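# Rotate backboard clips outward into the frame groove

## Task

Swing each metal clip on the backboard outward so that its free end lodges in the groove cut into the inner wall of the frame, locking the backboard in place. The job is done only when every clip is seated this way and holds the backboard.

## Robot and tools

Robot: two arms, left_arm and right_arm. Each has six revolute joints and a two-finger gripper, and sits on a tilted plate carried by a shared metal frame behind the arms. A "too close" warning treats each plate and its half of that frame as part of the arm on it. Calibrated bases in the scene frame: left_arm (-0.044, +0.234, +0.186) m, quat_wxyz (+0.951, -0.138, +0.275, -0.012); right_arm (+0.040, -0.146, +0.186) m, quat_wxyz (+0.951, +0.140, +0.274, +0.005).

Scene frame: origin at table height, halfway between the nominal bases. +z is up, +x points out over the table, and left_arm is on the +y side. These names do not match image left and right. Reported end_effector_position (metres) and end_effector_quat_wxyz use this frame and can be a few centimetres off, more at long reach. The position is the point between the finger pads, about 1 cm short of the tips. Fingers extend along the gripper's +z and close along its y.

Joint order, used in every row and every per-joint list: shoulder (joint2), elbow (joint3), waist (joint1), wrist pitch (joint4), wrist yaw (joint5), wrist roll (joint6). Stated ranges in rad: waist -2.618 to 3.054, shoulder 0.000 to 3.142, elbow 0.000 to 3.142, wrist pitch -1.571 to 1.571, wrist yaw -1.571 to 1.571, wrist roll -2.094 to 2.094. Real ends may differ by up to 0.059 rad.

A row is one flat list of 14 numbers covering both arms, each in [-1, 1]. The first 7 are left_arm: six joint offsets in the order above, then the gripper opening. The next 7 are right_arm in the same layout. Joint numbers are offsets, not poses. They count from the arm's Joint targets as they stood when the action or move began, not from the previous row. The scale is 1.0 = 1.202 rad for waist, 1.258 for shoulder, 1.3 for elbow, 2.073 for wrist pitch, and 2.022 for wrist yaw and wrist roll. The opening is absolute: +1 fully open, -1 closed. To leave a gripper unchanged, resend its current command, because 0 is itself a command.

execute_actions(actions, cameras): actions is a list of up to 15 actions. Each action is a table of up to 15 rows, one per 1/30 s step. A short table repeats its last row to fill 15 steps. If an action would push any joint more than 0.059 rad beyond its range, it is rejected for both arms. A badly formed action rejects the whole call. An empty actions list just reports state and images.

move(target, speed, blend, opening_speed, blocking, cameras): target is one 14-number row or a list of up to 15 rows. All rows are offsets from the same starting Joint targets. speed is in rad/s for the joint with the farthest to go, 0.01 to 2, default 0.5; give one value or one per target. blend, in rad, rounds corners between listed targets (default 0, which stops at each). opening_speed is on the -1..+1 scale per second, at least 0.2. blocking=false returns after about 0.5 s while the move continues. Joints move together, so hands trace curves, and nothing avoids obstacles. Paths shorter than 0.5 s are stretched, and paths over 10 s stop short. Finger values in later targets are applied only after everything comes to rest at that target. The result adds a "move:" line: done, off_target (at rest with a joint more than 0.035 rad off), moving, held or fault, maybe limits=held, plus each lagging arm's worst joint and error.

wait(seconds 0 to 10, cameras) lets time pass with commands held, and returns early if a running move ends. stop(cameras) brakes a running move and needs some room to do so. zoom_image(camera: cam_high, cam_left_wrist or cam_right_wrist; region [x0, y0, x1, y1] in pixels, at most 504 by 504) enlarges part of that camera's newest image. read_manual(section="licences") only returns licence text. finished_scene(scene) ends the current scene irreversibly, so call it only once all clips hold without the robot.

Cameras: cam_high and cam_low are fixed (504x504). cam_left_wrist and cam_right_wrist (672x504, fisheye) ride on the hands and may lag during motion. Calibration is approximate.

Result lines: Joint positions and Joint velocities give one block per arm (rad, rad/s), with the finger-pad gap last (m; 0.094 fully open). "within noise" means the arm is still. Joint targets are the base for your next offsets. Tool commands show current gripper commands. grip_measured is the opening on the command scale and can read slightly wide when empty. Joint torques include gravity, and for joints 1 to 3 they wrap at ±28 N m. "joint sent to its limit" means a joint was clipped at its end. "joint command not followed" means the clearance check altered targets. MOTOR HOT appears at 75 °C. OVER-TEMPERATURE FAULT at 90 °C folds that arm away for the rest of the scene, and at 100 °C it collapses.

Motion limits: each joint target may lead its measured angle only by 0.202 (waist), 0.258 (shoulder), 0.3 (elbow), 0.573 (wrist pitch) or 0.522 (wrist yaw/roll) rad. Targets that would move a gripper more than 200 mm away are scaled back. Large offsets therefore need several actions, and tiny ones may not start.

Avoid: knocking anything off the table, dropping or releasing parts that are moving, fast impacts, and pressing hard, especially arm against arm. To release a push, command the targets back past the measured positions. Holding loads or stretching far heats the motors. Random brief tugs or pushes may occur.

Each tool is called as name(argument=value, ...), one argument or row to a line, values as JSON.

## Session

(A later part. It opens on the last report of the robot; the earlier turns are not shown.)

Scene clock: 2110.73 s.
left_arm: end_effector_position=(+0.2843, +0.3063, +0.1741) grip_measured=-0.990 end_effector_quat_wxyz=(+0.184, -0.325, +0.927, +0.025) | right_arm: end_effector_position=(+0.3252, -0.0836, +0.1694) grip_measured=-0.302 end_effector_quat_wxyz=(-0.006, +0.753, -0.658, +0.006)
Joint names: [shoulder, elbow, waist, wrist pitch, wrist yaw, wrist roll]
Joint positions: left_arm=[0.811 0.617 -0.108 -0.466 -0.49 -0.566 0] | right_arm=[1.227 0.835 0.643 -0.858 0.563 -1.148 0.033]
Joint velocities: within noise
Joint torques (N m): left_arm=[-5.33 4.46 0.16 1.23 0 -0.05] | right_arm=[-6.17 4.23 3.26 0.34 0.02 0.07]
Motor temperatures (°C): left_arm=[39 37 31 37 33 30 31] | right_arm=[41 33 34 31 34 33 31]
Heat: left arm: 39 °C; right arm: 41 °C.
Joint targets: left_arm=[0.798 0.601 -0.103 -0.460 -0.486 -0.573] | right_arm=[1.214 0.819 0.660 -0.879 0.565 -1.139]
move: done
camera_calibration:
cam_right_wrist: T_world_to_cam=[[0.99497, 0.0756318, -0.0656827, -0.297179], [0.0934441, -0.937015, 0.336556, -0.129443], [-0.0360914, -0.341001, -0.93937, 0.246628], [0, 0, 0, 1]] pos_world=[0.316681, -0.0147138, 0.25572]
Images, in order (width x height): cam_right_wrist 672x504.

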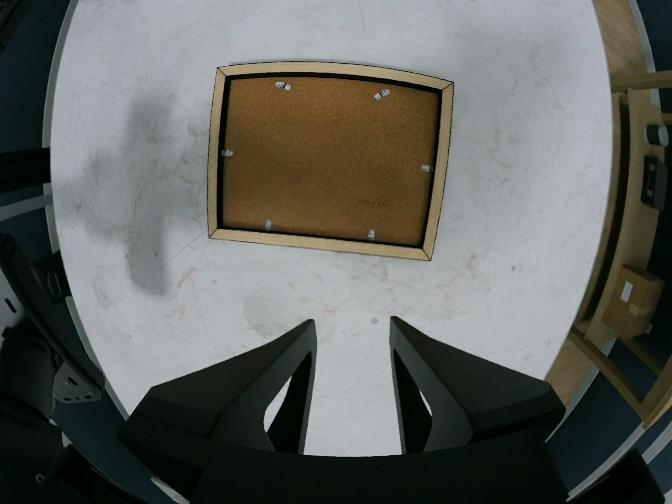

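move(
  target=[
    [0,0,0,0,0,0,-1,0,0,0.10,0,0,0.90,-0.17],
    [0,0,0,0,0,0,-1,0.545,0.208,0.1165,0.1495,0.0173,0.924,-0.17],
    [0,0,0,0,0,0,-1,0.6701,0.21,0.0391,0.2508,-0.002,0.8828,-0.17],
  ],
  speed=[0.8,0.5,0.2],
  blend=0.03,
  cameras=["cam_right_wrist","cam_high"],
)

zoom_image(
  camera="cam_right_wrist",
  region=[290, 230, 420, 350],
)

Scene clock: 2167.93 s.
left_arm: end_effector_position=(+0.2843, +0.3063, +0.1741) grip_measured=-0.990 end_effector_quat_wxyz=(+0.184, -0.325, +0.927, +0.025) | right_arm: end_effector_position=(+0.3338, +0.0611, +0.0308) grip_measured=-0.172 end_effector_quat_wxyz=(-0.012, -0.004, +1.000, -0.003)
Joint names: [shoulder, elbow, waist, wrist pitch, wrist yaw, wrist roll]
Joint positions: left_arm=[0.811 0.617 -0.108 -0.466 -0.49 -0.566 0] | right_arm=[2.036 1.075 0.714 -0.376 0.566 0.654 0.039]
Joint velocities: within noise
Joint torques (N m): left_arm=[-5.33 4.45 0.17 1.24 -0.01 -0.06] | right_arm=[-7.35 5.3 4.1 0.53 -0.03 -0.15]
Motor temperatures (°C): left_arm=[39 36 31 37 33 30 31] | right_arm=[41 33 34 31 34 33 31]
Heat: left arm: 39 °C; right arm: 41 °C.
Joint targets: left_arm=[0.798 0.601 -0.103 -0.460 -0.486 -0.573] | right_arm=[2.056 1.092 0.707 -0.360 0.561 0.645]
move: done
camera_calibration:
cam_right_wrist: T_world_to_cam=[[-0.0518276, -0.995852, -0.0747797, 0.0893448], [-0.933057, 0.0215958, 0.35908, 0.335352], [-0.355975, 0.0883839, -0.930306, 0.246407], [0, 0, 0, 1]] pos_world=[0.405248, 0.0599536, 0.115497]
Images, in order (width x height): cam_high 504x504, cam_right_wrist 672x504.

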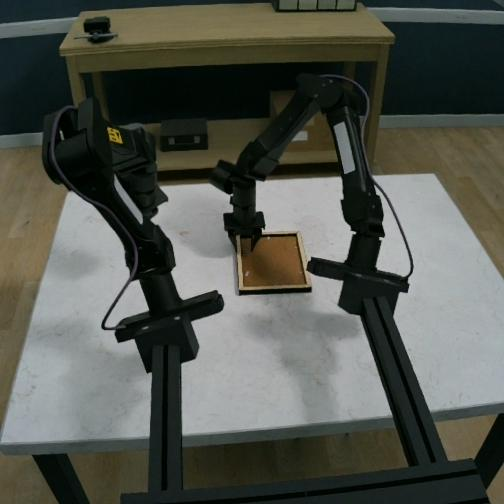

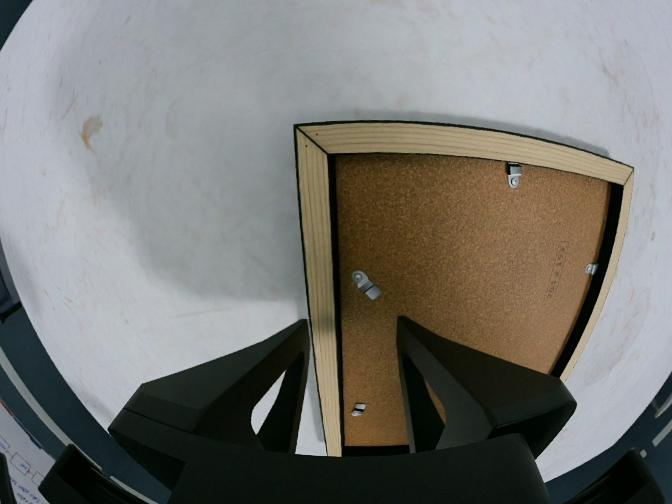

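Scaled by 3.877 from the camera's 672x504 image, which has a finer 960x720 frame.

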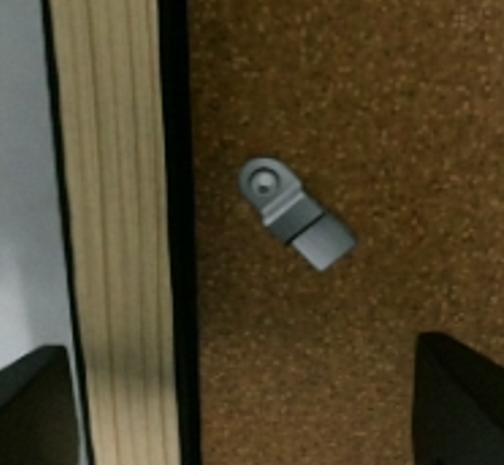

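move(
  target=[0,0,0,0,0,0,-1,0.0350,0.0246,-0.0291,0.0130,-0.0064,-0.0178,-0.17],
  speed=0.08,
  cameras=["cam_right_wrist"],
)

zoom_image(
  camera="cam_right_wrist",
  region=[290, 230, 420, 350],
)

Scene clock: 2209.13 s.
left_arm: end_effector_position=(+0.2843, +0.3063, +0.1741) grip_measured=-0.990 end_effector_quat_wxyz=(+0.184, -0.325, +0.927, +0.025) | right_arm: end_effector_position=(+0.3423, +0.0626, +0.0186) grip_measured=-0.172 end_effector_quat_wxyz=(-0.014, -0.003, +1.000, +0.000)
Joint names: [shoulder, elbow, waist, wrist pitch, wrist yaw, wrist roll]
Joint positions: left_arm=[0.811 0.617 -0.108 -0.466 -0.49 -0.566 0] | right_arm=[2.074 1.108 0.684 -0.352 0.552 0.618 0.039]
Joint velocities: within noise
Joint torques (N m): left_arm=[-5.3 4.45 0.17 1.24 0 -0.04] | right_arm=[-7.25 5.18 3.86 0.59 -0.05 -0.1]
Motor temperatures (°C): left_arm=[39 36 31 37 33 30 31] | right_arm=[40 33 35 31 34 33 31]
Heat: left arm: 39 °C; right arm: 40 °C.
Joint targets: left_arm=[0.798 0.601 -0.103 -0.460 -0.486 -0.573] | right_arm=[2.100 1.124 0.672 -0.333 0.548 0.609]
move: done
camera_calibration:
cam_right_wrist: T_world_to_cam=[[-0.0525317, -0.995421, -0.0798587, 0.0907036], [-0.931977, 0.0201453, 0.361956, 0.347248], [-0.35869, 0.0934407, -0.928768, 0.238502], [0, 0, 0, 1]] pos_world=[0.41394, 0.0610072, 0.103068]
Images, in order (width x height): cam_right_wrist 672x504.

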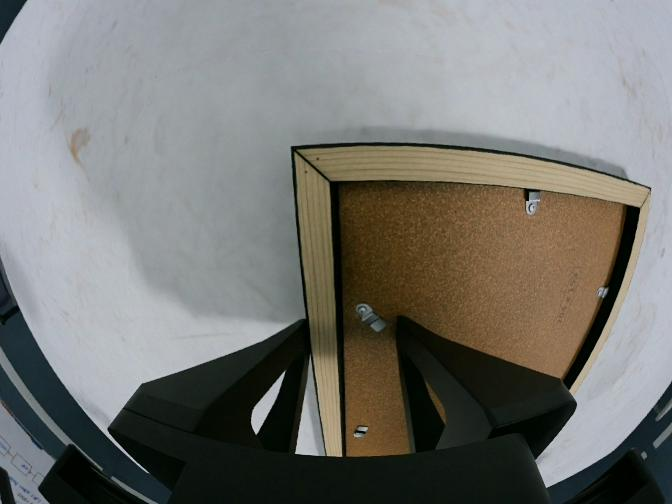

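Scaled by 3.877 from the camera's 672x504 image, which has a finer 960x720 frame.

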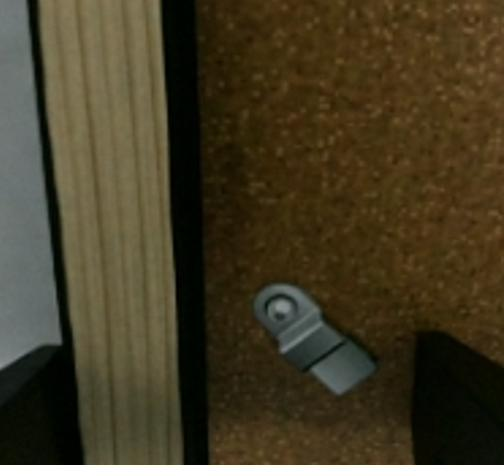

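move(
  target=[0,0,0,0,0,0,-1,0.0040,0,0.0200,-0.0145,0.005,0.0080,-0.17],
  speed=0.08,
  cameras=[],
)

Scene clock: 2235.20 s.
left_arm: end_effector_position=(+0.2843, +0.3063, +0.1741) grip_measured=-0.990 end_effector_quat_wxyz=(+0.184, -0.325, +0.927, +0.025) | right_arm: end_effector_position=(+0.3421, +0.0626, +0.0184) grip_measured=-0.172 end_effector_quat_wxyz=(-0.014, -0.004, +1.000, -0.001)
Joint names: [shoulder, elbow, waist, wrist pitch, wrist yaw, wrist roll]
Joint positions: left_arm=[0.811 0.617 -0.108 -0.466 -0.49 -0.566 0] | right_arm=[2.075 1.108 0.684 -0.352 0.552 0.618 0.039]
Joint velocities: within noise
Joint torques (N m): left_arm=[-5.34 4.46 0.18 1.23 -0.01 -0.05] | right_arm=[-6.82 5.04 5.65 0.29 0.08 0.06]
Motor temperatures (°C): left_arm=[39 36 31 36 33 30 31] | right_arm=[40 34 35 31 34 33 31]
Heat: left arm: 39 °C; right arm: 40 °C.
Joint targets: left_arm=[0.798 0.601 -0.103 -0.460 -0.486 -0.573] | right_arm=[2.106 1.124 0.696 -0.363 0.558 0.625]
move: done
No camera images: "cameras" was empty.

move(
  target=[0,0,0,0,0,0,-1,0.0238,0.0265,0.0141,-0.0092,0.0059,0.0119,-0.7],
  speed=0.014,
  opening_speed=0.2,
  cameras=["cam_right_wrist"],
)

zoom_image(
  camera="cam_right_wrist",
  region=[290, 230, 420, 350],
)

Scene clock: 2247.47 s.
left_arm: end_effector_position=(+0.2843, +0.3063, +0.1741) grip_measured=-0.990 end_effector_quat_wxyz=(+0.184, -0.325, +0.927, +0.025) | right_arm: end_effector_position=(+0.3432, +0.0735, +0.0182) grip_measured=-0.698 end_effector_quat_wxyz=(-0.014, +0.001, +1.000, +0.002)
Joint names: [shoulder, elbow, waist, wrist pitch, wrist yaw, wrist roll]
Joint positions: left_arm=[0.811 0.617 -0.108 -0.466 -0.49 -0.566 0] | right_arm=[2.104 1.147 0.701 -0.368 0.551 0.646 0.014]
Joint velocities: within noise
Joint torques (N m): left_arm=[-5.34 4.48 0.17 1.23 -0.01 -0.05] | right_arm=[-7.06 4.56 6.05 0.27 0.16 0.02]
Motor temperatures (°C): left_arm=[39 36 31 36 33 30 31] | right_arm=[40 34 35 31 34 33 31]
Heat: left arm: 39 °C; right arm: 40 °C.
Joint targets: left_arm=[0.798 0.601 -0.103 -0.460 -0.486 -0.573] | right_arm=[2.136 1.158 0.713 -0.382 0.570 0.650]
move: done
camera_calibration:
cam_right_wrist: T_world_to_cam=[[-0.0621841, -0.994462, -0.0847316, 0.104911], [-0.931107, 0.0272315, 0.363728, 0.347172], [-0.359407, 0.101512, -0.927643, 0.237032], [0, 0, 0, 1]] pos_world=[0.414968, 0.0708146, 0.102494]
Images, in order (width x height): cam_right_wrist 672x504.

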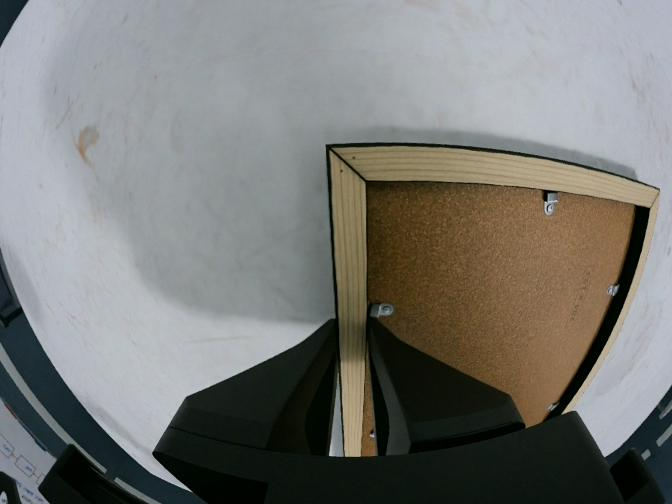

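Scaled by 3.877 from the camera's 672x504 image, which has a finer 960x720 frame.

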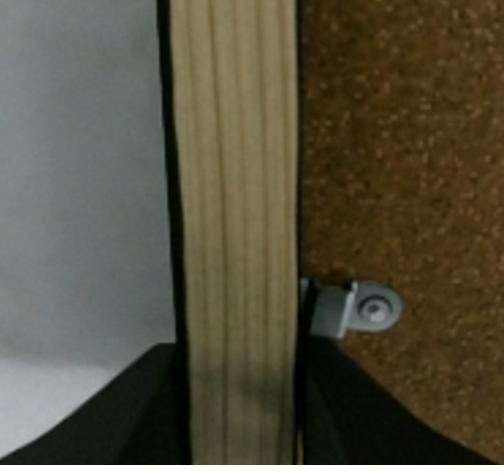

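move(
  target=[
    [0,0,0,0,0,0,-1,-0.004,0,0,0,0,0,-0.38],
    [0,0,0,0,0,0,-1,-0.1240,0,0.0391,-0.0328,0.0025,0.0148,-0.38],
    [0,0,0,0,0,0,-1,-0.1558,-0.2231,0.1556,0.0058,0.0247,0.1039,-0.38],
    [0,0,0,0,0,0,-1,-0.0604,-0.2269,0.1040,0.0724,0.0099,0.0737,-0.2],
  ],
  speed=[0.2,0.15,0.3,0.2],
  cameras=["cam_right_wrist"],
)

zoom_image(
  camera="cam_right_wrist",
  region=[290, 260, 420, 380],
)

Scene clock: 2287.87 s.
left_arm: end_effector_position=(+0.2843, +0.3063, +0.1741) grip_measured=-0.990 end_effector_quat_wxyz=(+0.184, -0.325, +0.927, +0.025) | right_arm: end_effector_position=(+0.2660, +0.0675, +0.0325) grip_measured=-0.202 end_effector_quat_wxyz=(-0.008, -0.001, +1.000, -0.001)
Joint names: [shoulder, elbow, waist, wrist pitch, wrist yaw, wrist roll]
Joint positions: left_arm=[0.811 0.617 -0.108 -0.466 -0.49 -0.566 0] | right_arm=[2.041 0.877 0.846 -0.247 0.594 0.807 0.037]
Joint velocities: within noise
Joint torques (N m): left_arm=[-5.37 4.44 0.17 1.23 0 -0.04] | right_arm=[-6.28 2.17 3.85 0.55 -0.04 -0.11]
Motor temperatures (°C): left_arm=[40 36 31 36 33 30 31] | right_arm=[40 34 36 31 34 33 31]
Heat: left arm: 40 °C; right arm: 40 °C.
Joint targets: left_arm=[0.798 0.601 -0.103 -0.460 -0.486 -0.573] | right_arm=[2.060 0.864 0.838 -0.231 0.590 0.799]
move: done
camera_calibration:
cam_right_wrist: T_world_to_cam=[[-0.0559047, -0.995266, -0.079503, 0.0935305], [-0.93596, 0.0245152, 0.351251, 0.272139], [-0.347639, 0.0940483, -0.9329, 0.2207], [0, 0, 0, 1]] pos_world=[0.336664, 0.0656597, 0.117738]
Images, in order (width x height): cam_right_wrist 672x504.

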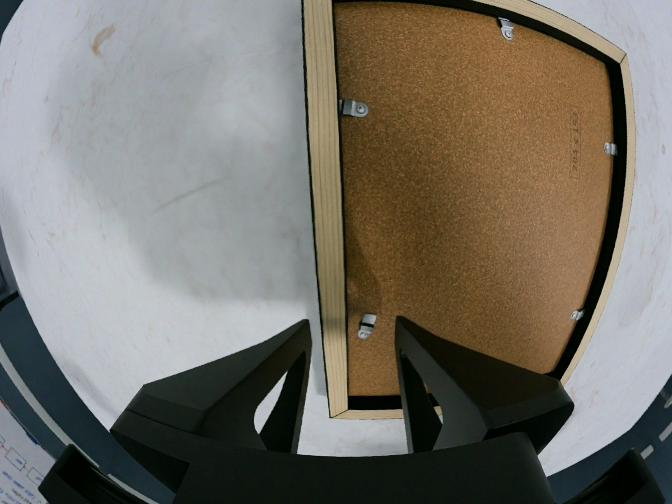

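Scaled by 3.877 from the camera's 672x504 image, which has a finer 960x720 frame.

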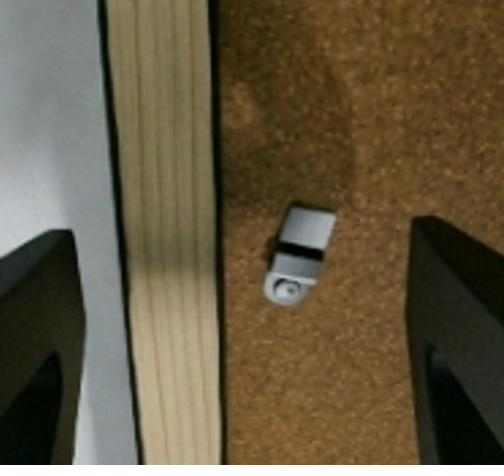

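move(
  target=[0,0,0,0,0,0,-1,0.0382,0,-0.0225,0.0314,-0.0049,-0.0153,-0.2],
  speed=0.08,
  cameras=["cam_right_wrist"],
)

zoom_image(
  camera="cam_right_wrist",
  region=[290, 280, 420, 400],
)

Scene clock: 2324.77 s.
left_arm: end_effector_position=(+0.2843, +0.3063, +0.1741) grip_measured=-0.990 end_effector_quat_wxyz=(+0.184, -0.325, +0.927, +0.025) | right_arm: end_effector_position=(+0.2647, +0.0680, +0.0180) grip_measured=-0.202 end_effector_quat_wxyz=(-0.010, -0.002, +1.000, +0.000)
Joint names: [shoulder, elbow, waist, wrist pitch, wrist yaw, wrist roll]
Joint positions: left_arm=[0.811 0.617 -0.108 -0.466 -0.49 -0.566 0] | right_arm=[2.086 0.877 0.82 -0.189 0.585 0.777 0.038]
Joint velocities: within noise
Joint torques (N m): left_arm=[-5.34 4.48 0.13 1.23 0.01 -0.05] | right_arm=[-6.31 1.78 3.96 0.64 -0.04 -0.11]
Motor temperatures (°C): left_arm=[40 36 31 36 33 30 31] | right_arm=[39 33 35 31 34 33 31]
Heat: left arm: 40 °C; right arm: 39 °C.
Joint targets: left_arm=[0.798 0.601 -0.103 -0.460 -0.486 -0.573] | right_arm=[2.108 0.864 0.811 -0.166 0.580 0.768]
move: done
camera_calibration:
cam_right_wrist: T_world_to_cam=[[-0.0553564, -0.995231, -0.0803143, 0.092713], [-0.934117, 0.023211, 0.356213, 0.275479], [-0.35265, 0.0947415, -0.930947, 0.207964], [0, 0, 0, 1]] pos_world=[0.3358, 0.0661739, 0.102921]
Images, in order (width x height): cam_right_wrist 672x504.

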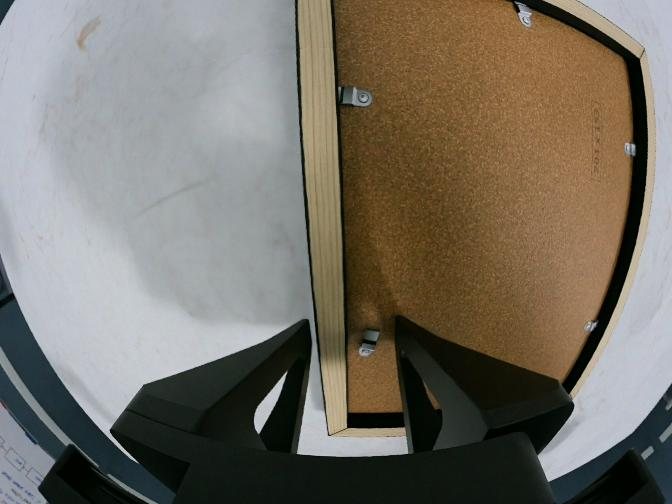

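Scaled by 3.877 from the camera's 672x504 image, which has a finer 960x720 frame.

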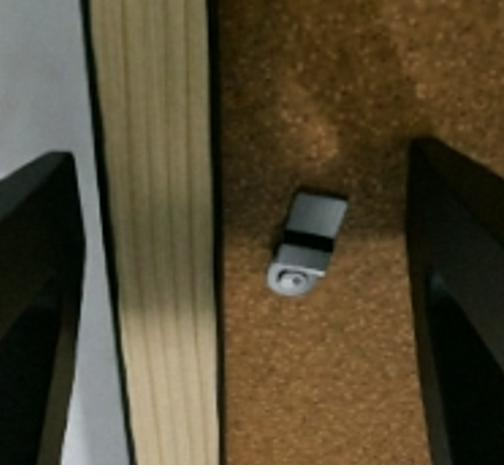

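move(
  target=[0,0,0,0,0,0,-1,0.0032,0.0154,0.0141,-0.0145,0.005,0.007,-0.2],
  speed=0.08,
  cameras=[],
)

Scene clock: 2349.67 s.
left_arm: end_effector_position=(+0.2843, +0.3063, +0.1741) grip_measured=-0.990 end_effector_quat_wxyz=(+0.184, -0.325, +0.927, +0.025) | right_arm: end_effector_position=(+0.2647, +0.0680, +0.0180) grip_measured=-0.202 end_effector_quat_wxyz=(-0.010, -0.002, +1.000, +0.000)
Joint names: [shoulder, elbow, waist, wrist pitch, wrist yaw, wrist roll]
Joint positions: left_arm=[0.811 0.617 -0.108 -0.466 -0.49 -0.566 0] | right_arm=[2.086 0.877 0.82 -0.189 0.585 0.776 0.038]
Joint velocities: within noise
Joint torques (N m): left_arm=[-5.31 4.42 0.14 1.24 0 -0.05] | right_arm=[-5.86 3.6 4.97 0.37 0.05 0.08]
Motor temperatures (°C): left_arm=[40 36 31 36 33 30 31] | right_arm=[39 33 35 31 34 33 31]
Heat: left arm: 40 °C; right arm: 39 °C.
Joint targets: left_arm=[0.798 0.601 -0.103 -0.460 -0.486 -0.573] | right_arm=[2.112 0.884 0.828 -0.196 0.591 0.782]
move: done
No camera images: "cameras" was empty.

move(
  target=[0,0,0,0,0,0,-1,0.0207,0.0262,0.0166,-0.0106,0.005,0.0119,-0.7],
  speed=0.014,
  opening_speed=0.2,
  cameras=[],
)

move(
  target=[0,0,0,0,0,0,-1,0,0,0,0,0,0,-0.3],
  opening_speed=0.4,
  cameras=["cam_right_wrist"],
)

zoom_image(
  camera="cam_right_wrist",
  region=[290, 280, 420, 400],
)

Scene clock: 2360.90 s.
left_arm: end_effector_position=(+0.2843, +0.3063, +0.1741) grip_measured=-0.990 end_effector_quat_wxyz=(+0.184, -0.325, +0.927, +0.025) | right_arm: end_effector_position=(+0.2664, +0.0759, +0.0177) grip_measured=-0.698 end_effector_quat_wxyz=(-0.008, +0.002, +1.000, +0.000)
Joint names: [shoulder, elbow, waist, wrist pitch, wrist yaw, wrist roll]
Joint positions: left_arm=[0.811 0.617 -0.108 -0.466 -0.49 -0.566 0] | right_arm=[2.108 0.908 0.833 -0.2 0.589 0.797 0.014]
Joint velocities: within noise
Joint torques (N m): left_arm=[-5.35 4.44 0.17 1.23 0 -0.05] | right_arm=[-5.49 3.9 5.79 0.29 0.09 0.09]
Motor temperatures (°C): left_arm=[40 36 31 36 33 30 31] | right_arm=[39 33 36 31 34 33 31]
Heat: left arm: 40 °C; right arm: 39 °C.
Joint targets: left_arm=[0.798 0.601 -0.103 -0.460 -0.486 -0.573] | right_arm=[2.138 0.917 0.848 -0.218 0.601 0.806]
move: done
No camera images: "cameras" was empty.

Scene clock: 2362.10 s.
left_arm: end_effector_position=(+0.2843, +0.3063, +0.1741) grip_measured=-0.990 end_effector_quat_wxyz=(+0.184, -0.325, +0.927, +0.025) | right_arm: end_effector_position=(+0.2664, +0.0763, +0.0178) grip_measured=-0.302 end_effector_quat_wxyz=(-0.008, +0.003, +1.000, +0.001)
Joint names: [shoulder, elbow, waist, wrist pitch, wrist yaw, wrist roll]
Joint positions: left_arm=[0.811 0.617 -0.108 -0.466 -0.49 -0.566 0] | right_arm=[2.108 0.908 0.833 -0.2 0.589 0.798 0.033]
Joint velocities: within noise
Joint torques (N m): left_arm=[-5.31 4.42 0.2 1.24 0 -0.05] | right_arm=[-5.55 3.79 5.75 0.25 0.11 0.09]
Motor temperatures (°C): left_arm=[40 36 31 36 33 30 31] | right_arm=[39 33 36 31 34 33 31]
Heat: left arm: 40 °C; right arm: 39 °C.
Joint targets: left_arm=[0.798 0.601 -0.103 -0.460 -0.486 -0.573] | right_arm=[2.138 0.917 0.848 -0.218 0.600 0.806]
move: done
camera_calibration:
cam_right_wrist: T_world_to_cam=[[-0.0638207, -0.994548, -0.0824722, 0.103216], [-0.935584, 0.030868, 0.351753, 0.276881], [-0.34729, 0.0996088, -0.932453, 0.20585], [0, 0, 0, 1]] pos_world=[0.337122, 0.073602, 0.103064]
Images, in order (width x height): cam_right_wrist 672x504.

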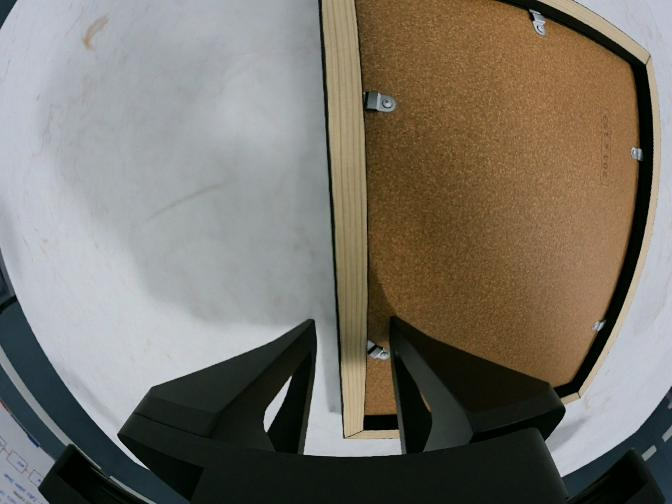

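Scaled by 3.877 from the camera's 672x504 image, which has a finer 960x720 frame.

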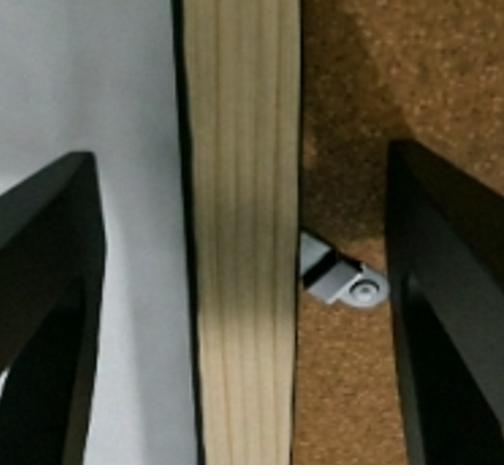

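move(
  target=[0,0,0,0,0,0,-1,0,-0.0208,0.0042,0.0174,0,0.0015,-0.3],
  speed=0.05,
  cameras=[],
)

Scene clock: 2385.20 s.
left_arm: end_effector_position=(+0.2843, +0.3063, +0.1741) grip_measured=-0.990 end_effector_quat_wxyz=(+0.184, -0.325, +0.927, +0.025) | right_arm: end_effector_position=(+0.2666, +0.0764, +0.0180) grip_measured=-0.302 end_effector_quat_wxyz=(-0.007, +0.004, +1.000, +0.001)
Joint names: [shoulder, elbow, waist, wrist pitch, wrist yaw, wrist roll]
Joint positions: left_arm=[0.811 0.617 -0.108 -0.466 -0.49 -0.566 0] | right_arm=[2.108 0.908 0.834 -0.199 0.59 0.801 0.033]
Joint velocities: within noise
Joint torques (N m): left_arm=[-5.35 4.46 0.16 1.24 0 -0.05] | right_arm=[-5.71 1.65 6.2 0.57 0.1 0.12]
Motor temperatures (°C): left_arm=[40 36 31 36 33 30 31] | right_arm=[39 33 36 31 34 33 31]
Heat: left arm: 40 °C; right arm: 39 °C.
Joint targets: left_arm=[0.798 0.601 -0.103 -0.460 -0.486 -0.573] | right_arm=[2.138 0.890 0.853 -0.183 0.601 0.809]
move: done
No camera images: "cameras" was empty.

Nudge further.

move(
  target=[0,0,0,0,0,0,-1,0,-0.005,0.0025,0,0,0,-0.3],
  speed=0.05,
  cameras=[],
)

Scene clock: 2390.10 s.
left_arm: end_effector_position=(+0.2843, +0.3063, +0.1741) grip_measured=-0.990 end_effector_quat_wxyz=(+0.184, -0.325, +0.927, +0.025) | right_arm: end_effector_position=(+0.2649, +0.0760, +0.0178) grip_measured=-0.302 end_effector_quat_wxyz=(-0.006, +0.003, +1.000, +0.001)
Joint names: [shoulder, elbow, waist, wrist pitch, wrist yaw, wrist roll]
Joint positions: left_arm=[0.811 0.617 -0.108 -0.466 -0.49 -0.566 0] | right_arm=[2.108 0.9 0.838 -0.191 0.594 0.801 0.033]
Joint velocities: within noise
Joint torques (N m): left_arm=[-5.33 4.49 0.17 1.24 0 -0.04] | right_arm=[-5.52 1.8 6.16 0.51 0.08 0.11]
Motor temperatures (°C): left_arm=[40 36 31 36 33 30 31] | right_arm=[39 33 36 31 34 33 31]
Heat: left arm: 40 °C; right arm: 39 °C.
Joint targets: left_arm=[0.798 0.601 -0.103 -0.460 -0.486 -0.573] | right_arm=[2.138 0.884 0.856 -0.182 0.601 0.809]
move: done
No camera images: "cameras" was empty.

move(
  target=[0,0,0,0,0,0,-1,0.001,-0.0015,0.0015,0,0,0,-0.7],
  speed=0.05,
  opening_speed=0.2,
  cameras=[],
)

move(
  target=[0,0,0,0,0,0,-1,0,0,0,0,0,0,-0.3],
  opening_speed=0.4,
  cameras=["cam_right_wrist"],
)

zoom_image(
  camera="cam_right_wrist",
  region=[290, 280, 420, 400],
)

Scene clock: 2399.83 s.
left_arm: end_effector_position=(+0.2843, +0.3063, +0.1741) grip_measured=-0.990 end_effector_quat_wxyz=(+0.184, -0.325, +0.927, +0.025) | right_arm: end_effector_position=(+0.2655, +0.0761, +0.0177) grip_measured=-0.698 end_effector_quat_wxyz=(-0.002, +0.003, +1.000, -0.001)
Joint names: [shoulder, elbow, waist, wrist pitch, wrist yaw, wrist roll]
Joint positions: left_arm=[0.811 0.617 -0.108 -0.466 -0.49 -0.566 0] | right_arm=[2.11 0.898 0.84 -0.185 0.602 0.802 0.014]
Joint velocities: within noise
Joint torques (N m): left_arm=[-5.34 4.44 0.18 1.24 -0.01 -0.04] | right_arm=[-5.74 1.55 5.98 0.44 0.04 0.07]
Motor temperatures (°C): left_arm=[40 36 31 36 33 30 31] | right_arm=[39 32 37 31 34 33 31]
Heat: left arm: 40 °C; right arm: 39 °C.
Joint targets: left_arm=[0.798 0.601 -0.103 -0.460 -0.486 -0.573] | right_arm=[2.139 0.882 0.858 -0.182 0.600 0.809]
move: done
No camera images: "cameras" was empty.

Scene clock: 2401.03 s.
left_arm: end_effector_position=(+0.2843, +0.3063, +0.1741) grip_measured=-0.990 end_effector_quat_wxyz=(+0.184, -0.325, +0.927, +0.025) | right_arm: end_effector_position=(+0.2651, +0.0766, +0.0179) grip_measured=-0.302 end_effector_quat_wxyz=(-0.002, +0.002, +1.000, +0.000)
Joint names: [shoulder, elbow, waist, wrist pitch, wrist yaw, wrist roll]
Joint positions: left_arm=[0.811 0.617 -0.108 -0.466 -0.49 -0.566 0] | right_arm=[2.11 0.898 0.841 -0.185 0.6 0.802 0.033]
Joint velocities: within noise
Joint torques (N m): left_arm=[-5.34 4.46 0.2 1.22 0.01 -0.05] | right_arm=[-5.52 1.73 6 0.45 0.01 0.05]
Motor temperatures (°C): left_arm=[40 36 31 36 33 30 31] | right_arm=[39 32 37 31 34 33 31]
Heat: left arm: 40 °C; right arm: 39 °C.
Joint targets: left_arm=[0.798 0.601 -0.103 -0.460 -0.486 -0.573] | right_arm=[2.139 0.882 0.858 -0.182 0.601 0.809]
move: done
camera_calibration:
cam_right_wrist: T_world_to_cam=[[-0.0621915, -0.994696, -0.081931, 0.103042], [-0.939707, 0.0306988, 0.340601, 0.276946], [-0.336279, 0.0981736, -0.936631, 0.202697], [0, 0, 0, 1]] pos_world=[0.334819, 0.0740939, 0.103967]
Images, in order (width x height): cam_right_wrist 672x504.

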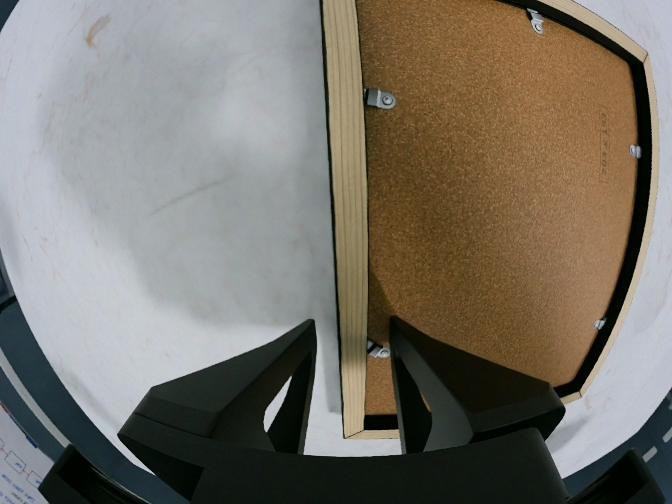

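Scaled by 3.877 from the camera's 672x504 image, which has a finer 960x720 frame.

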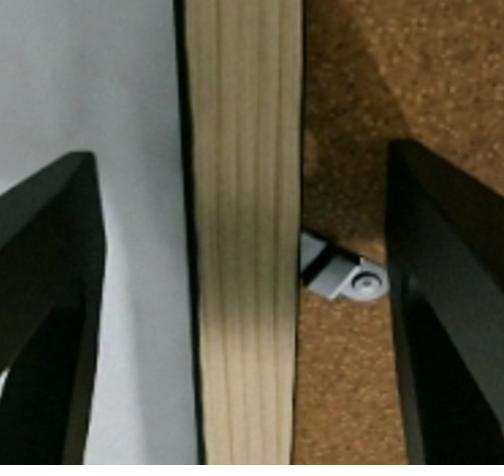

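move(
  target=[0,0,0,0,0,0,-1,0.001,-0.0058,0.0045,0,0,0.002,-0.3],
  speed=0.05,
  cameras=[],
)

Scene clock: 2407.07 s.
left_arm: end_effector_position=(+0.2843, +0.3063, +0.1741) grip_measured=-0.990 end_effector_quat_wxyz=(+0.184, -0.325, +0.927, +0.025) | right_arm: end_effector_position=(+0.2616, +0.0752, +0.0178) grip_measured=-0.302 end_effector_quat_wxyz=(-0.004, +0.000, +1.000, -0.001)
Joint names: [shoulder, elbow, waist, wrist pitch, wrist yaw, wrist roll]
Joint positions: left_arm=[0.811 0.617 -0.108 -0.466 -0.49 -0.566 0] | right_arm=[2.11 0.89 0.845 -0.184 0.6 0.804 0.033]
Joint velocities: within noise
Joint torques (N m): left_arm=[-5.31 4.44 0.2 1.23 0 -0.04] | right_arm=[-5.6 1.83 6 0.41 -0.01 0.11]
Motor temperatures (°C): left_arm=[40 36 31 36 33 30 31] | right_arm=[39 32 37 31 34 33 31]
Heat: left arm: 40 °C; right arm: 39 °C.
Joint targets: left_arm=[0.798 0.601 -0.103 -0.460 -0.486 -0.573] | right_arm=[2.140 0.875 0.863 -0.183 0.601 0.813]
move: done
No camera images: "cameras" was empty.

move(
  target=[0,0,0,0,0,0,-1,0,0,-0.0075,0,0,0,-0.3],
  speed=0.05,
  cameras=["cam_right_wrist"],
)

zoom_image(
  camera="cam_right_wrist",
  region=[290, 280, 420, 400],
)

Scene clock: 2412.60 s.
left_arm: end_effector_position=(+0.2843, +0.3063, +0.1741) grip_measured=-0.990 end_effector_quat_wxyz=(+0.184, -0.325, +0.927, +0.025) | right_arm: end_effector_position=(+0.2616, +0.0752, +0.0178) grip_measured=-0.302 end_effector_quat_wxyz=(-0.004, +0.000, +1.000, -0.001)
Joint names: [shoulder, elbow, waist, wrist pitch, wrist yaw, wrist roll]
Joint positions: left_arm=[0.811 0.617 -0.108 -0.466 -0.49 -0.566 0] | right_arm=[2.11 0.89 0.845 -0.184 0.6 0.805 0.033]
Joint velocities: within noise
Joint torques (N m): left_arm=[-5.33 4.45 0.18 1.24 -0.01 -0.04] | right_arm=[-5.5 1.84 5.42 0.42 0.01 0.07]
Motor temperatures (°C): left_arm=[40 36 31 36 33 30 31] | right_arm=[39 32 37 31 34 33 31]
Heat: left arm: 40 °C; right arm: 39 °C.
Joint targets: left_arm=[0.798 0.601 -0.103 -0.460 -0.486 -0.573] | right_arm=[2.140 0.875 0.854 -0.183 0.601 0.813]
move: done
camera_calibration:
cam_right_wrist: T_world_to_cam=[[-0.0577187, -0.995222, -0.0787483, 0.10026], [-0.93854, 0.0272042, 0.344097, 0.273557], [-0.340311, 0.0937692, -0.935626, 0.202944], [0, 0, 0, 1]] pos_world=[0.331595, 0.0733096, 0.103645]
Images, in order (width x height): cam_right_wrist 672x504.

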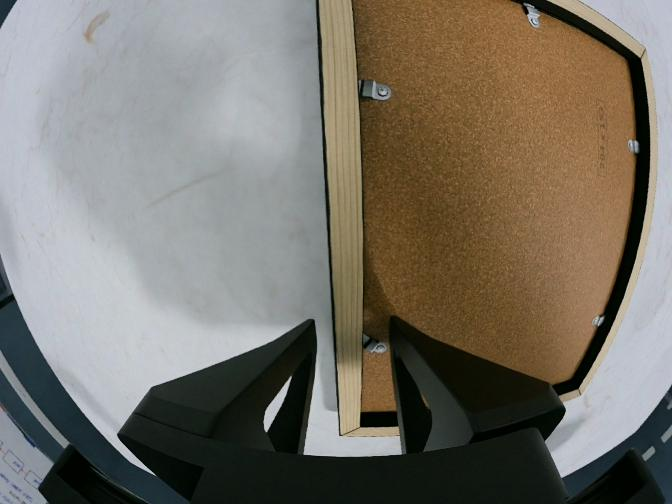

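Scaled by 3.877 from the camera's 672x504 image, which has a finer 960x720 frame.

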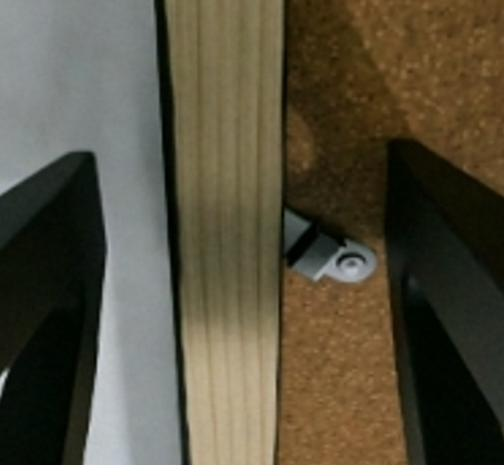

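move(
  target=[0,0,0,0,0,0,-1,0,0.0231,0.0050,0,0,0,-0.3],
  speed=0.05,
  cameras=[],
)

Scene clock: 2427.77 s.
left_arm: end_effector_position=(+0.2843, +0.3063, +0.1741) grip_measured=-0.990 end_effector_quat_wxyz=(+0.184, -0.325, +0.927, +0.025) | right_arm: end_effector_position=(+0.2618, +0.0755, +0.0178) grip_measured=-0.302 end_effector_quat_wxyz=(-0.004, +0.000, +1.000, -0.001)
Joint names: [shoulder, elbow, waist, wrist pitch, wrist yaw, wrist roll]
Joint positions: left_arm=[0.811 0.617 -0.108 -0.466 -0.49 -0.566 0] | right_arm=[2.111 0.891 0.845 -0.184 0.6 0.805 0.033]
Joint velocities: within noise
Joint torques (N m): left_arm=[-5.3 4.45 0.16 1.23 0 -0.05] | right_arm=[-5.67 4.14 5.83 0.49 0.02 0.06]
Motor temperatures (°C): left_arm=[40 36 31 36 33 30 31] | right_arm=[39 32 37 31 34 33 31]
Heat: left arm: 40 °C; right arm: 39 °C.
Joint targets: left_arm=[0.798 0.601 -0.103 -0.460 -0.486 -0.573] | right_arm=[2.140 0.904 0.860 -0.183 0.601 0.813]
move: done
No camera images: "cameras" was empty.

move(
  target=[0,0,0,0,0,0,-1,0,0.004,0,0,0,0,-0.3],
  speed=0.05,
  cameras=[],
)

Scene clock: 2432.23 s.
left_arm: end_effector_position=(+0.2843, +0.3063, +0.1741) grip_measured=-0.990 end_effector_quat_wxyz=(+0.184, -0.325, +0.927, +0.025) | right_arm: end_effector_position=(+0.2618, +0.0755, +0.0178) grip_measured=-0.302 end_effector_quat_wxyz=(-0.004, +0.001, +1.000, -0.001)
Joint names: [shoulder, elbow, waist, wrist pitch, wrist yaw, wrist roll]
Joint positions: left_arm=[0.811 0.617 -0.108 -0.466 -0.49 -0.566 0] | right_arm=[2.111 0.891 0.845 -0.184 0.6 0.806 0.033]
Joint velocities: within noise
Joint torques (N m): left_arm=[-5.33 4.46 0.18 1.24 0 -0.04] | right_arm=[-5.57 4.59 5.83 0.45 0.01 0.04]
Motor temperatures (°C): left_arm=[40 36 31 36 33 30 31] | right_arm=[39 32 37 31 34 33 31]
Heat: left arm: 40 °C; right arm: 39 °C.
Joint targets: left_arm=[0.798 0.601 -0.103 -0.460 -0.486 -0.573] | right_arm=[2.140 0.910 0.860 -0.183 0.601 0.813]
move: done
No camera images: "cameras" was empty.

move(
  target=[0,0,0,0,0,0,-1,0,0.0025,0,0,0,0,-0.3],
  speed=0.05,
  cameras=[],
)

Scene clock: 2438.30 s.
left_arm: end_effector_position=(+0.2843, +0.3063, +0.1741) grip_measured=-0.990 end_effector_quat_wxyz=(+0.184, -0.325, +0.927, +0.025) | right_arm: end_effector_position=(+0.2638, +0.0775, +0.0179) grip_measured=-0.302 end_effector_quat_wxyz=(-0.002, +0.002, +1.000, +0.000)
Joint names: [shoulder, elbow, waist, wrist pitch, wrist yaw, wrist roll]
Joint positions: left_arm=[0.811 0.617 -0.108 -0.466 -0.49 -0.566 0] | right_arm=[2.113 0.898 0.845 -0.184 0.6 0.806 0.033]
Joint velocities: within noise
Joint torques (N m): left_arm=[-5.31 4.42 0.17 1.24 0 -0.04] | right_arm=[-5.82 4.33 5.74 0.46 0.04 0.09]
Motor temperatures (°C): left_arm=[40 36 31 36 33 30 31] | right_arm=[39 33 37 31 34 33 31]
Heat: left arm: 40 °C; right arm: 39 °C.
Joint targets: left_arm=[0.798 0.601 -0.103 -0.460 -0.486 -0.573] | right_arm=[2.140 0.913 0.860 -0.182 0.601 0.813]
move: done
No camera images: "cameras" was empty.

move(
  target=[0,0,0,0,0,0,-1,0,0,0,0,0,0,-0.7],
  opening_speed=0.2,
  cameras=[],
)

move(
  target=[0,0,0,0,0,0,-1,0,0,0,0,0,0,-0.3],
  opening_speed=0.4,
  cameras=["cam_right_wrist"],
)

zoom_image(
  camera="cam_right_wrist",
  region=[290, 280, 420, 400],
)

Scene clock: 2448.23 s.
left_arm: end_effector_position=(+0.2843, +0.3063, +0.1741) grip_measured=-0.990 end_effector_quat_wxyz=(+0.184, -0.325, +0.927, +0.025) | right_arm: end_effector_position=(+0.2645, +0.0766, +0.0177) grip_measured=-0.698 end_effector_quat_wxyz=(+0.000, +0.002, +1.000, -0.002)
Joint names: [shoulder, elbow, waist, wrist pitch, wrist yaw, wrist roll]
Joint positions: left_arm=[0.811 0.617 -0.108 -0.466 -0.49 -0.566 0] | right_arm=[2.114 0.898 0.845 -0.184 0.607 0.806 0.014]
Joint velocities: within noise
Joint torques (N m): left_arm=[-5.34 4.45 0.18 1.24 0 -0.05] | right_arm=[-5.94 4.27 5.86 0.42 -0.04 0.08]
Motor temperatures (°C): left_arm=[40 36 31 36 33 30 31] | right_arm=[39 33 37 31 34 33 31]
Heat: left arm: 40 °C; right arm: 39 °C.
Joint targets: left_arm=[0.798 0.601 -0.103 -0.460 -0.486 -0.573] | right_arm=[2.140 0.913 0.860 -0.182 0.601 0.813]
move: done
No camera images: "cameras" was empty.

Scene clock: 2449.43 s.
left_arm: end_effector_position=(+0.2843, +0.3063, +0.1741) grip_measured=-0.990 end_effector_quat_wxyz=(+0.184, -0.325, +0.927, +0.025) | right_arm: end_effector_position=(+0.2647, +0.0780, +0.0179) grip_measured=-0.302 end_effector_quat_wxyz=(-0.001, +0.003, +1.000, +0.000)
Joint names: [shoulder, elbow, waist, wrist pitch, wrist yaw, wrist roll]
Joint positions: left_arm=[0.811 0.617 -0.108 -0.466 -0.49 -0.566 0] | right_arm=[2.114 0.901 0.845 -0.184 0.601 0.806 0.033]
Joint velocities: within noise
Joint torques (N m): left_arm=[-5.31 4.46 0.17 1.24 0 -0.05] | right_arm=[-6.17 4.1 5.86 0.45 0.03 0.07]
Motor temperatures (°C): left_arm=[40 36 31 36 33 30 31] | right_arm=[39 33 37 31 34 33 31]
Heat: left arm: 40 °C; right arm: 39 °C.
Joint targets: left_arm=[0.798 0.601 -0.103 -0.460 -0.486 -0.573] | right_arm=[2.140 0.913 0.860 -0.182 0.600 0.813]
move: done
camera_calibration:
cam_right_wrist: T_world_to_cam=[[-0.063122, -0.99457, -0.0827434, 0.104693], [-0.940146, 0.0314381, 0.339319, 0.276542], [-0.334875, 0.0992093, -0.937025, 0.201983], [0, 0, 0, 1]] pos_world=[0.334237, 0.0753917, 0.10409]
Images, in order (width x height): cam_right_wrist 672x504.

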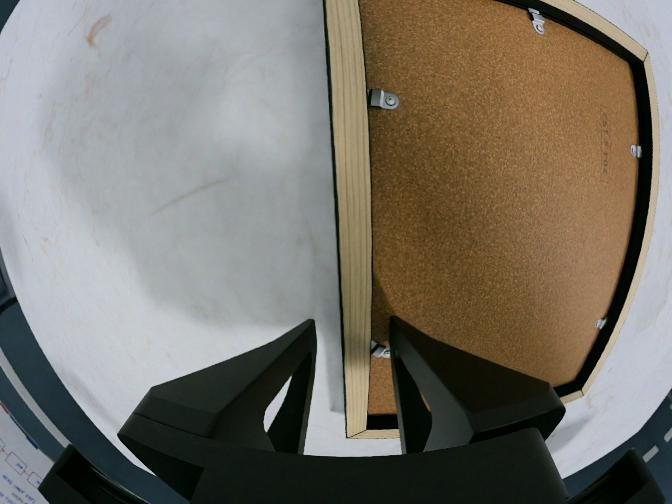

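Scaled by 3.877 from the camera's 672x504 image, which has a finer 960x720 frame.

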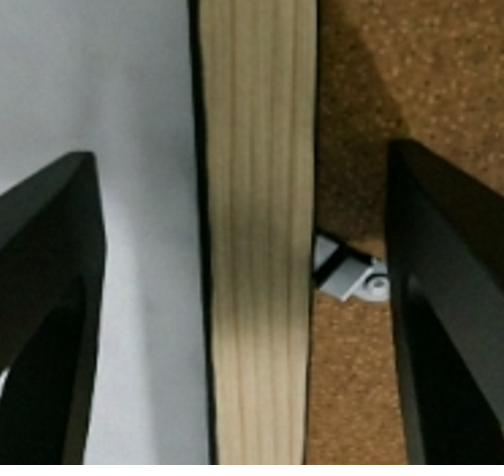

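move(
  target=[0,0,0,0,0,0,-1,0,-0.0269,0,0,0,0,-0.3],
  speed=0.05,
  cameras=[],
)

Scene clock: 2465.70 s.
left_arm: end_effector_position=(+0.2843, +0.3063, +0.1741) grip_measured=-0.990 end_effector_quat_wxyz=(+0.184, -0.325, +0.927, +0.025) | right_arm: end_effector_position=(+0.2625, +0.0767, +0.0177) grip_measured=-0.302 end_effector_quat_wxyz=(-0.003, +0.001, +1.000, -0.001)
Joint names: [shoulder, elbow, waist, wrist pitch, wrist yaw, wrist roll]
Joint positions: left_arm=[0.811 0.617 -0.108 -0.466 -0.49 -0.566 0] | right_arm=[2.114 0.895 0.846 -0.184 0.601 0.806 0.033]
Joint velocities: within noise
Joint torques (N m): left_arm=[-5.34 4.48 0.14 1.24 0 -0.05] | right_arm=[-5.91 1.68 5.79 0.44 0.01 0.07]
Motor temperatures (°C): left_arm=[40 36 31 36 33 30 31] | right_arm=[39 33 37 31 34 33 31]
Heat: left arm: 40 °C; right arm: 39 °C.
Joint targets: left_arm=[0.798 0.601 -0.103 -0.460 -0.486 -0.573] | right_arm=[2.140 0.878 0.860 -0.183 0.600 0.813]
move: done
No camera images: "cameras" was empty.

move(
  target=[0,0,0,0,0,0,-1,0.0016,-0.001,0,0,0,0,-0.7],
  opening_speed=0.2,
  cameras=[],
)

move(
  target=[0,0,0,0,0,0,-1,0,0,0,0,0,0,-0.3],
  opening_speed=0.4,
  cameras=["cam_right_wrist"],
)

zoom_image(
  camera="cam_right_wrist",
  region=[290, 280, 420, 400],
)

Scene clock: 2477.53 s.
left_arm: end_effector_position=(+0.2843, +0.3063, +0.1741) grip_measured=-0.990 end_effector_quat_wxyz=(+0.184, -0.325, +0.927, +0.025) | right_arm: end_effector_position=(+0.2630, +0.0761, +0.0175) grip_measured=-0.698 end_effector_quat_wxyz=(+0.000, +0.001, +1.000, -0.002)
Joint names: [shoulder, elbow, waist, wrist pitch, wrist yaw, wrist roll]
Joint positions: left_arm=[0.811 0.617 -0.108 -0.466 -0.49 -0.566 0] | right_arm=[2.114 0.892 0.846 -0.179 0.607 0.806 0.014]
Joint velocities: within noise
Joint torques (N m): left_arm=[-5.34 4.45 0.18 1.24 0 -0.03] | right_arm=[-5.78 1.77 5.7 0.38 -0.04 0.04]
Motor temperatures (°C): left_arm=[40 36 31 36 33 30 31] | right_arm=[39 32 37 31 34 33 31]
Heat: left arm: 40 °C; right arm: 39 °C.
Joint targets: left_arm=[0.798 0.601 -0.103 -0.460 -0.486 -0.573] | right_arm=[2.142 0.877 0.860 -0.182 0.601 0.813]
move: done
No camera images: "cameras" was empty.

Scene clock: 2478.73 s.
left_arm: end_effector_position=(+0.2843, +0.3063, +0.1741) grip_measured=-0.990 end_effector_quat_wxyz=(+0.184, -0.325, +0.927, +0.025) | right_arm: end_effector_position=(+0.2617, +0.0776, +0.0178) grip_measured=-0.302 end_effector_quat_wxyz=(-0.003, +0.001, +1.000, +0.001)
Joint names: [shoulder, elbow, waist, wrist pitch, wrist yaw, wrist roll]
Joint positions: left_arm=[0.811 0.617 -0.108 -0.466 -0.49 -0.566 0] | right_arm=[2.114 0.892 0.848 -0.179 0.599 0.806 0.033]
Joint velocities: within noise
Joint torques (N m): left_arm=[-5.31 4.46 0.18 1.24 0 -0.05] | right_arm=[-5.63 1.78 5.57 0.42 0.03 0.01]
Motor temperatures (°C): left_arm=[40 36 31 36 33 30 31] | right_arm=[39 32 37 31 34 33 31]
Heat: left arm: 40 °C; right arm: 39 °C.
Joint targets: left_arm=[0.798 0.601 -0.103 -0.460 -0.486 -0.573] | right_arm=[2.142 0.877 0.860 -0.182 0.601 0.813]
move: done
camera_calibration:
cam_right_wrist: T_world_to_cam=[[-0.058817, -0.994735, -0.0839163, 0.102991], [-0.939525, 0.0267489, 0.341435, 0.273993], [-0.337393, 0.0989236, -0.936152, 0.201576], [0, 0, 0, 1]] pos_world=[0.33149, 0.0751792, 0.103797]
Images, in order (width x height): cam_right_wrist 672x504.

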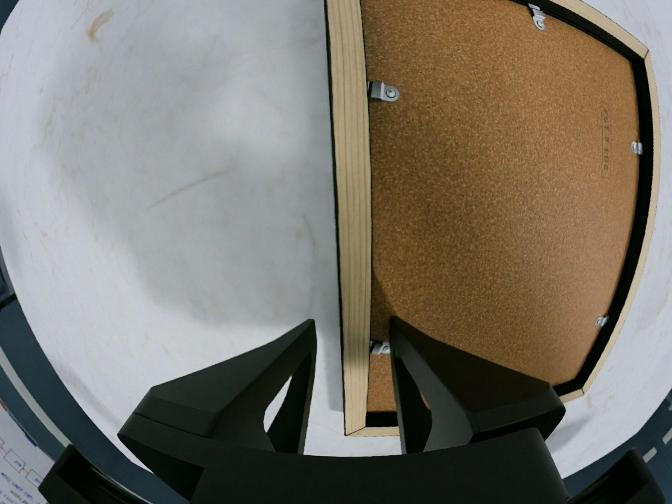

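Scaled by 3.877 from the camera's 672x504 image, which has a finer 960x720 frame.

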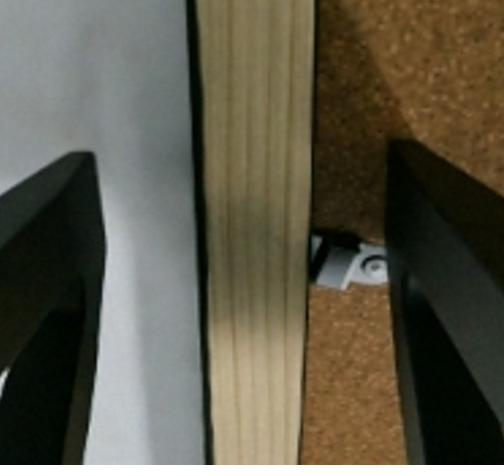

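move(
  target=[0,0,0,0,0,0,-1,0,-0.0025,0,0,0,0,-0.3],
  speed=0.05,
  cameras=[],
)

move(
  target=[0,0,0,0,0,0,-1,0,0,0,0,0,0,-0.7],
  opening_speed=0.2,
  cameras=[],
)

move(
  target=[0,0,0,0,0,0,-1,0,0,0,0,0,0,-0.3],
  opening_speed=0.4,
  cameras=["cam_right_wrist"],
)

zoom_image(
  camera="cam_right_wrist",
  region=[350, 320, 410, 370],
)

Scene clock: 2490.63 s.
left_arm: end_effector_position=(+0.2843, +0.3063, +0.1741) grip_measured=-0.990 end_effector_quat_wxyz=(+0.184, -0.325, +0.927, +0.025) | right_arm: end_effector_position=(+0.2617, +0.0776, +0.0178) grip_measured=-0.302 end_effector_quat_wxyz=(-0.003, +0.001, +1.000, +0.001)
Joint names: [shoulder, elbow, waist, wrist pitch, wrist yaw, wrist roll]
Joint positions: left_arm=[0.811 0.617 -0.108 -0.466 -0.49 -0.566 0] | right_arm=[2.114 0.892 0.848 -0.179 0.599 0.806 0.033]
Joint velocities: within noise
Joint torques (N m): left_arm=[-5.31 4.46 0.18 1.23 0.01 -0.04] | right_arm=[-5.63 1.42 5.5 0.39 0.06 0.08]
Motor temperatures (°C): left_arm=[40 36 31 36 33 30 31] | right_arm=[39 32 37 31 34 33 31]
Heat: left arm: 40 °C; right arm: 39 °C.
Joint targets: left_arm=[0.798 0.601 -0.103 -0.460 -0.486 -0.573] | right_arm=[2.142 0.873 0.860 -0.182 0.601 0.813]
move: done
No camera images: "cameras" was empty.

Scene clock: 2492.83 s.
left_arm: end_effector_position=(+0.2843, +0.3063, +0.1741) grip_measured=-0.990 end_effector_quat_wxyz=(+0.184, -0.325, +0.927, +0.025) | right_arm: end_effector_position=(+0.2612, +0.0758, +0.0174) grip_measured=-0.698 end_effector_quat_wxyz=(+0.000, +0.000, +1.000, -0.002)
Joint names: [shoulder, elbow, waist, wrist pitch, wrist yaw, wrist roll]
Joint positions: left_arm=[0.811 0.617 -0.108 -0.466 -0.49 -0.566 0] | right_arm=[2.114 0.887 0.849 -0.175 0.607 0.807 0.014]
Joint velocities: within noise
Joint torques (N m): left_arm=[-5.35 4.45 0.16 1.23 -0.01 -0.04] | right_arm=[-5.64 1.77 5.64 0.38 -0.08 0.07]
Motor temperatures (°C): left_arm=[40 36 31 36 33 30 31] | right_arm=[39 32 37 31 34 33 31]
Heat: left arm: 40 °C; right arm: 39 °C.
Joint targets: left_arm=[0.798 0.601 -0.103 -0.460 -0.486 -0.573] | right_arm=[2.142 0.873 0.860 -0.183 0.600 0.813]
move: done
No camera images: "cameras" was empty.

Scene clock: 2494.03 s.
left_arm: end_effector_position=(+0.2843, +0.3063, +0.1741) grip_measured=-0.990 end_effector_quat_wxyz=(+0.184, -0.325, +0.927, +0.025) | right_arm: end_effector_position=(+0.2603, +0.0775, +0.0177) grip_measured=-0.302 end_effector_quat_wxyz=(-0.003, +0.000, +1.000, +0.002)
Joint names: [shoulder, elbow, waist, wrist pitch, wrist yaw, wrist roll]
Joint positions: left_arm=[0.811 0.617 -0.108 -0.466 -0.49 -0.566 0] | right_arm=[2.114 0.887 0.85 -0.173 0.599 0.807 0.033]
Joint velocities: within noise
Joint torques (N m): left_arm=[-5.3 4.44 0.16 1.23 0 -0.05] | right_arm=[-5.6 1.85 5.46 0.35 0.05 0.04]
Motor temperatures (°C): left_arm=[40 36 31 36 33 30 31] | right_arm=[39 32 37 31 34 33 31]
Heat: left arm: 40 °C; right arm: 39 °C.
Joint targets: left_arm=[0.798 0.601 -0.103 -0.460 -0.486 -0.573] | right_arm=[2.142 0.873 0.860 -0.182 0.601 0.813]
move: done
camera_calibration:
cam_right_wrist: T_world_to_cam=[[-0.0580433, -0.994652, -0.0854266, 0.102646], [-0.939529, 0.0254948, 0.34152, 0.272781], [-0.337515, 0.100084, -0.935984, 0.200933], [0, 0, 0, 1]] pos_world=[0.330061, 0.075032, 0.103679]
Images, in order (width x height): cam_right_wrist 672x504.

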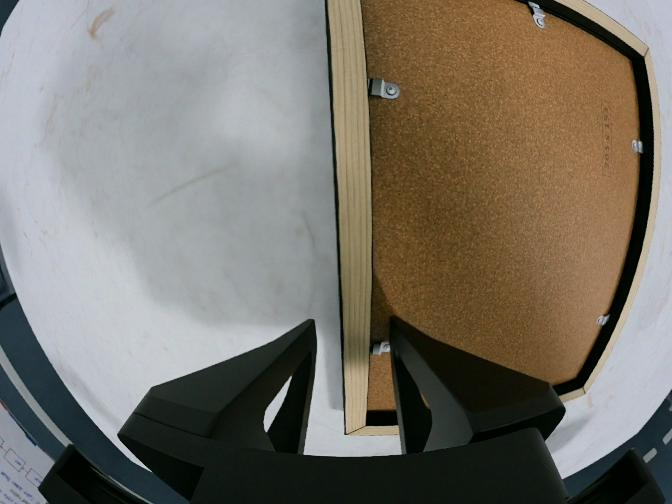

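Scaled by 8.400 from the camera's 672x504 image, which has a finer 960x720 frame.

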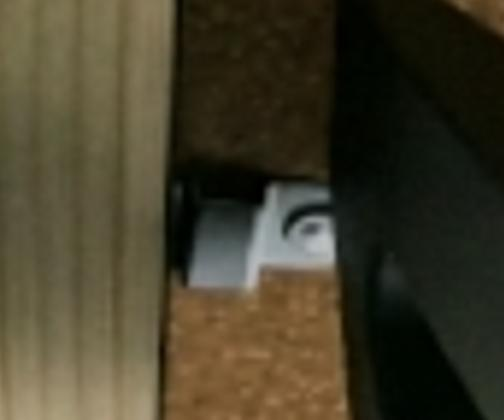

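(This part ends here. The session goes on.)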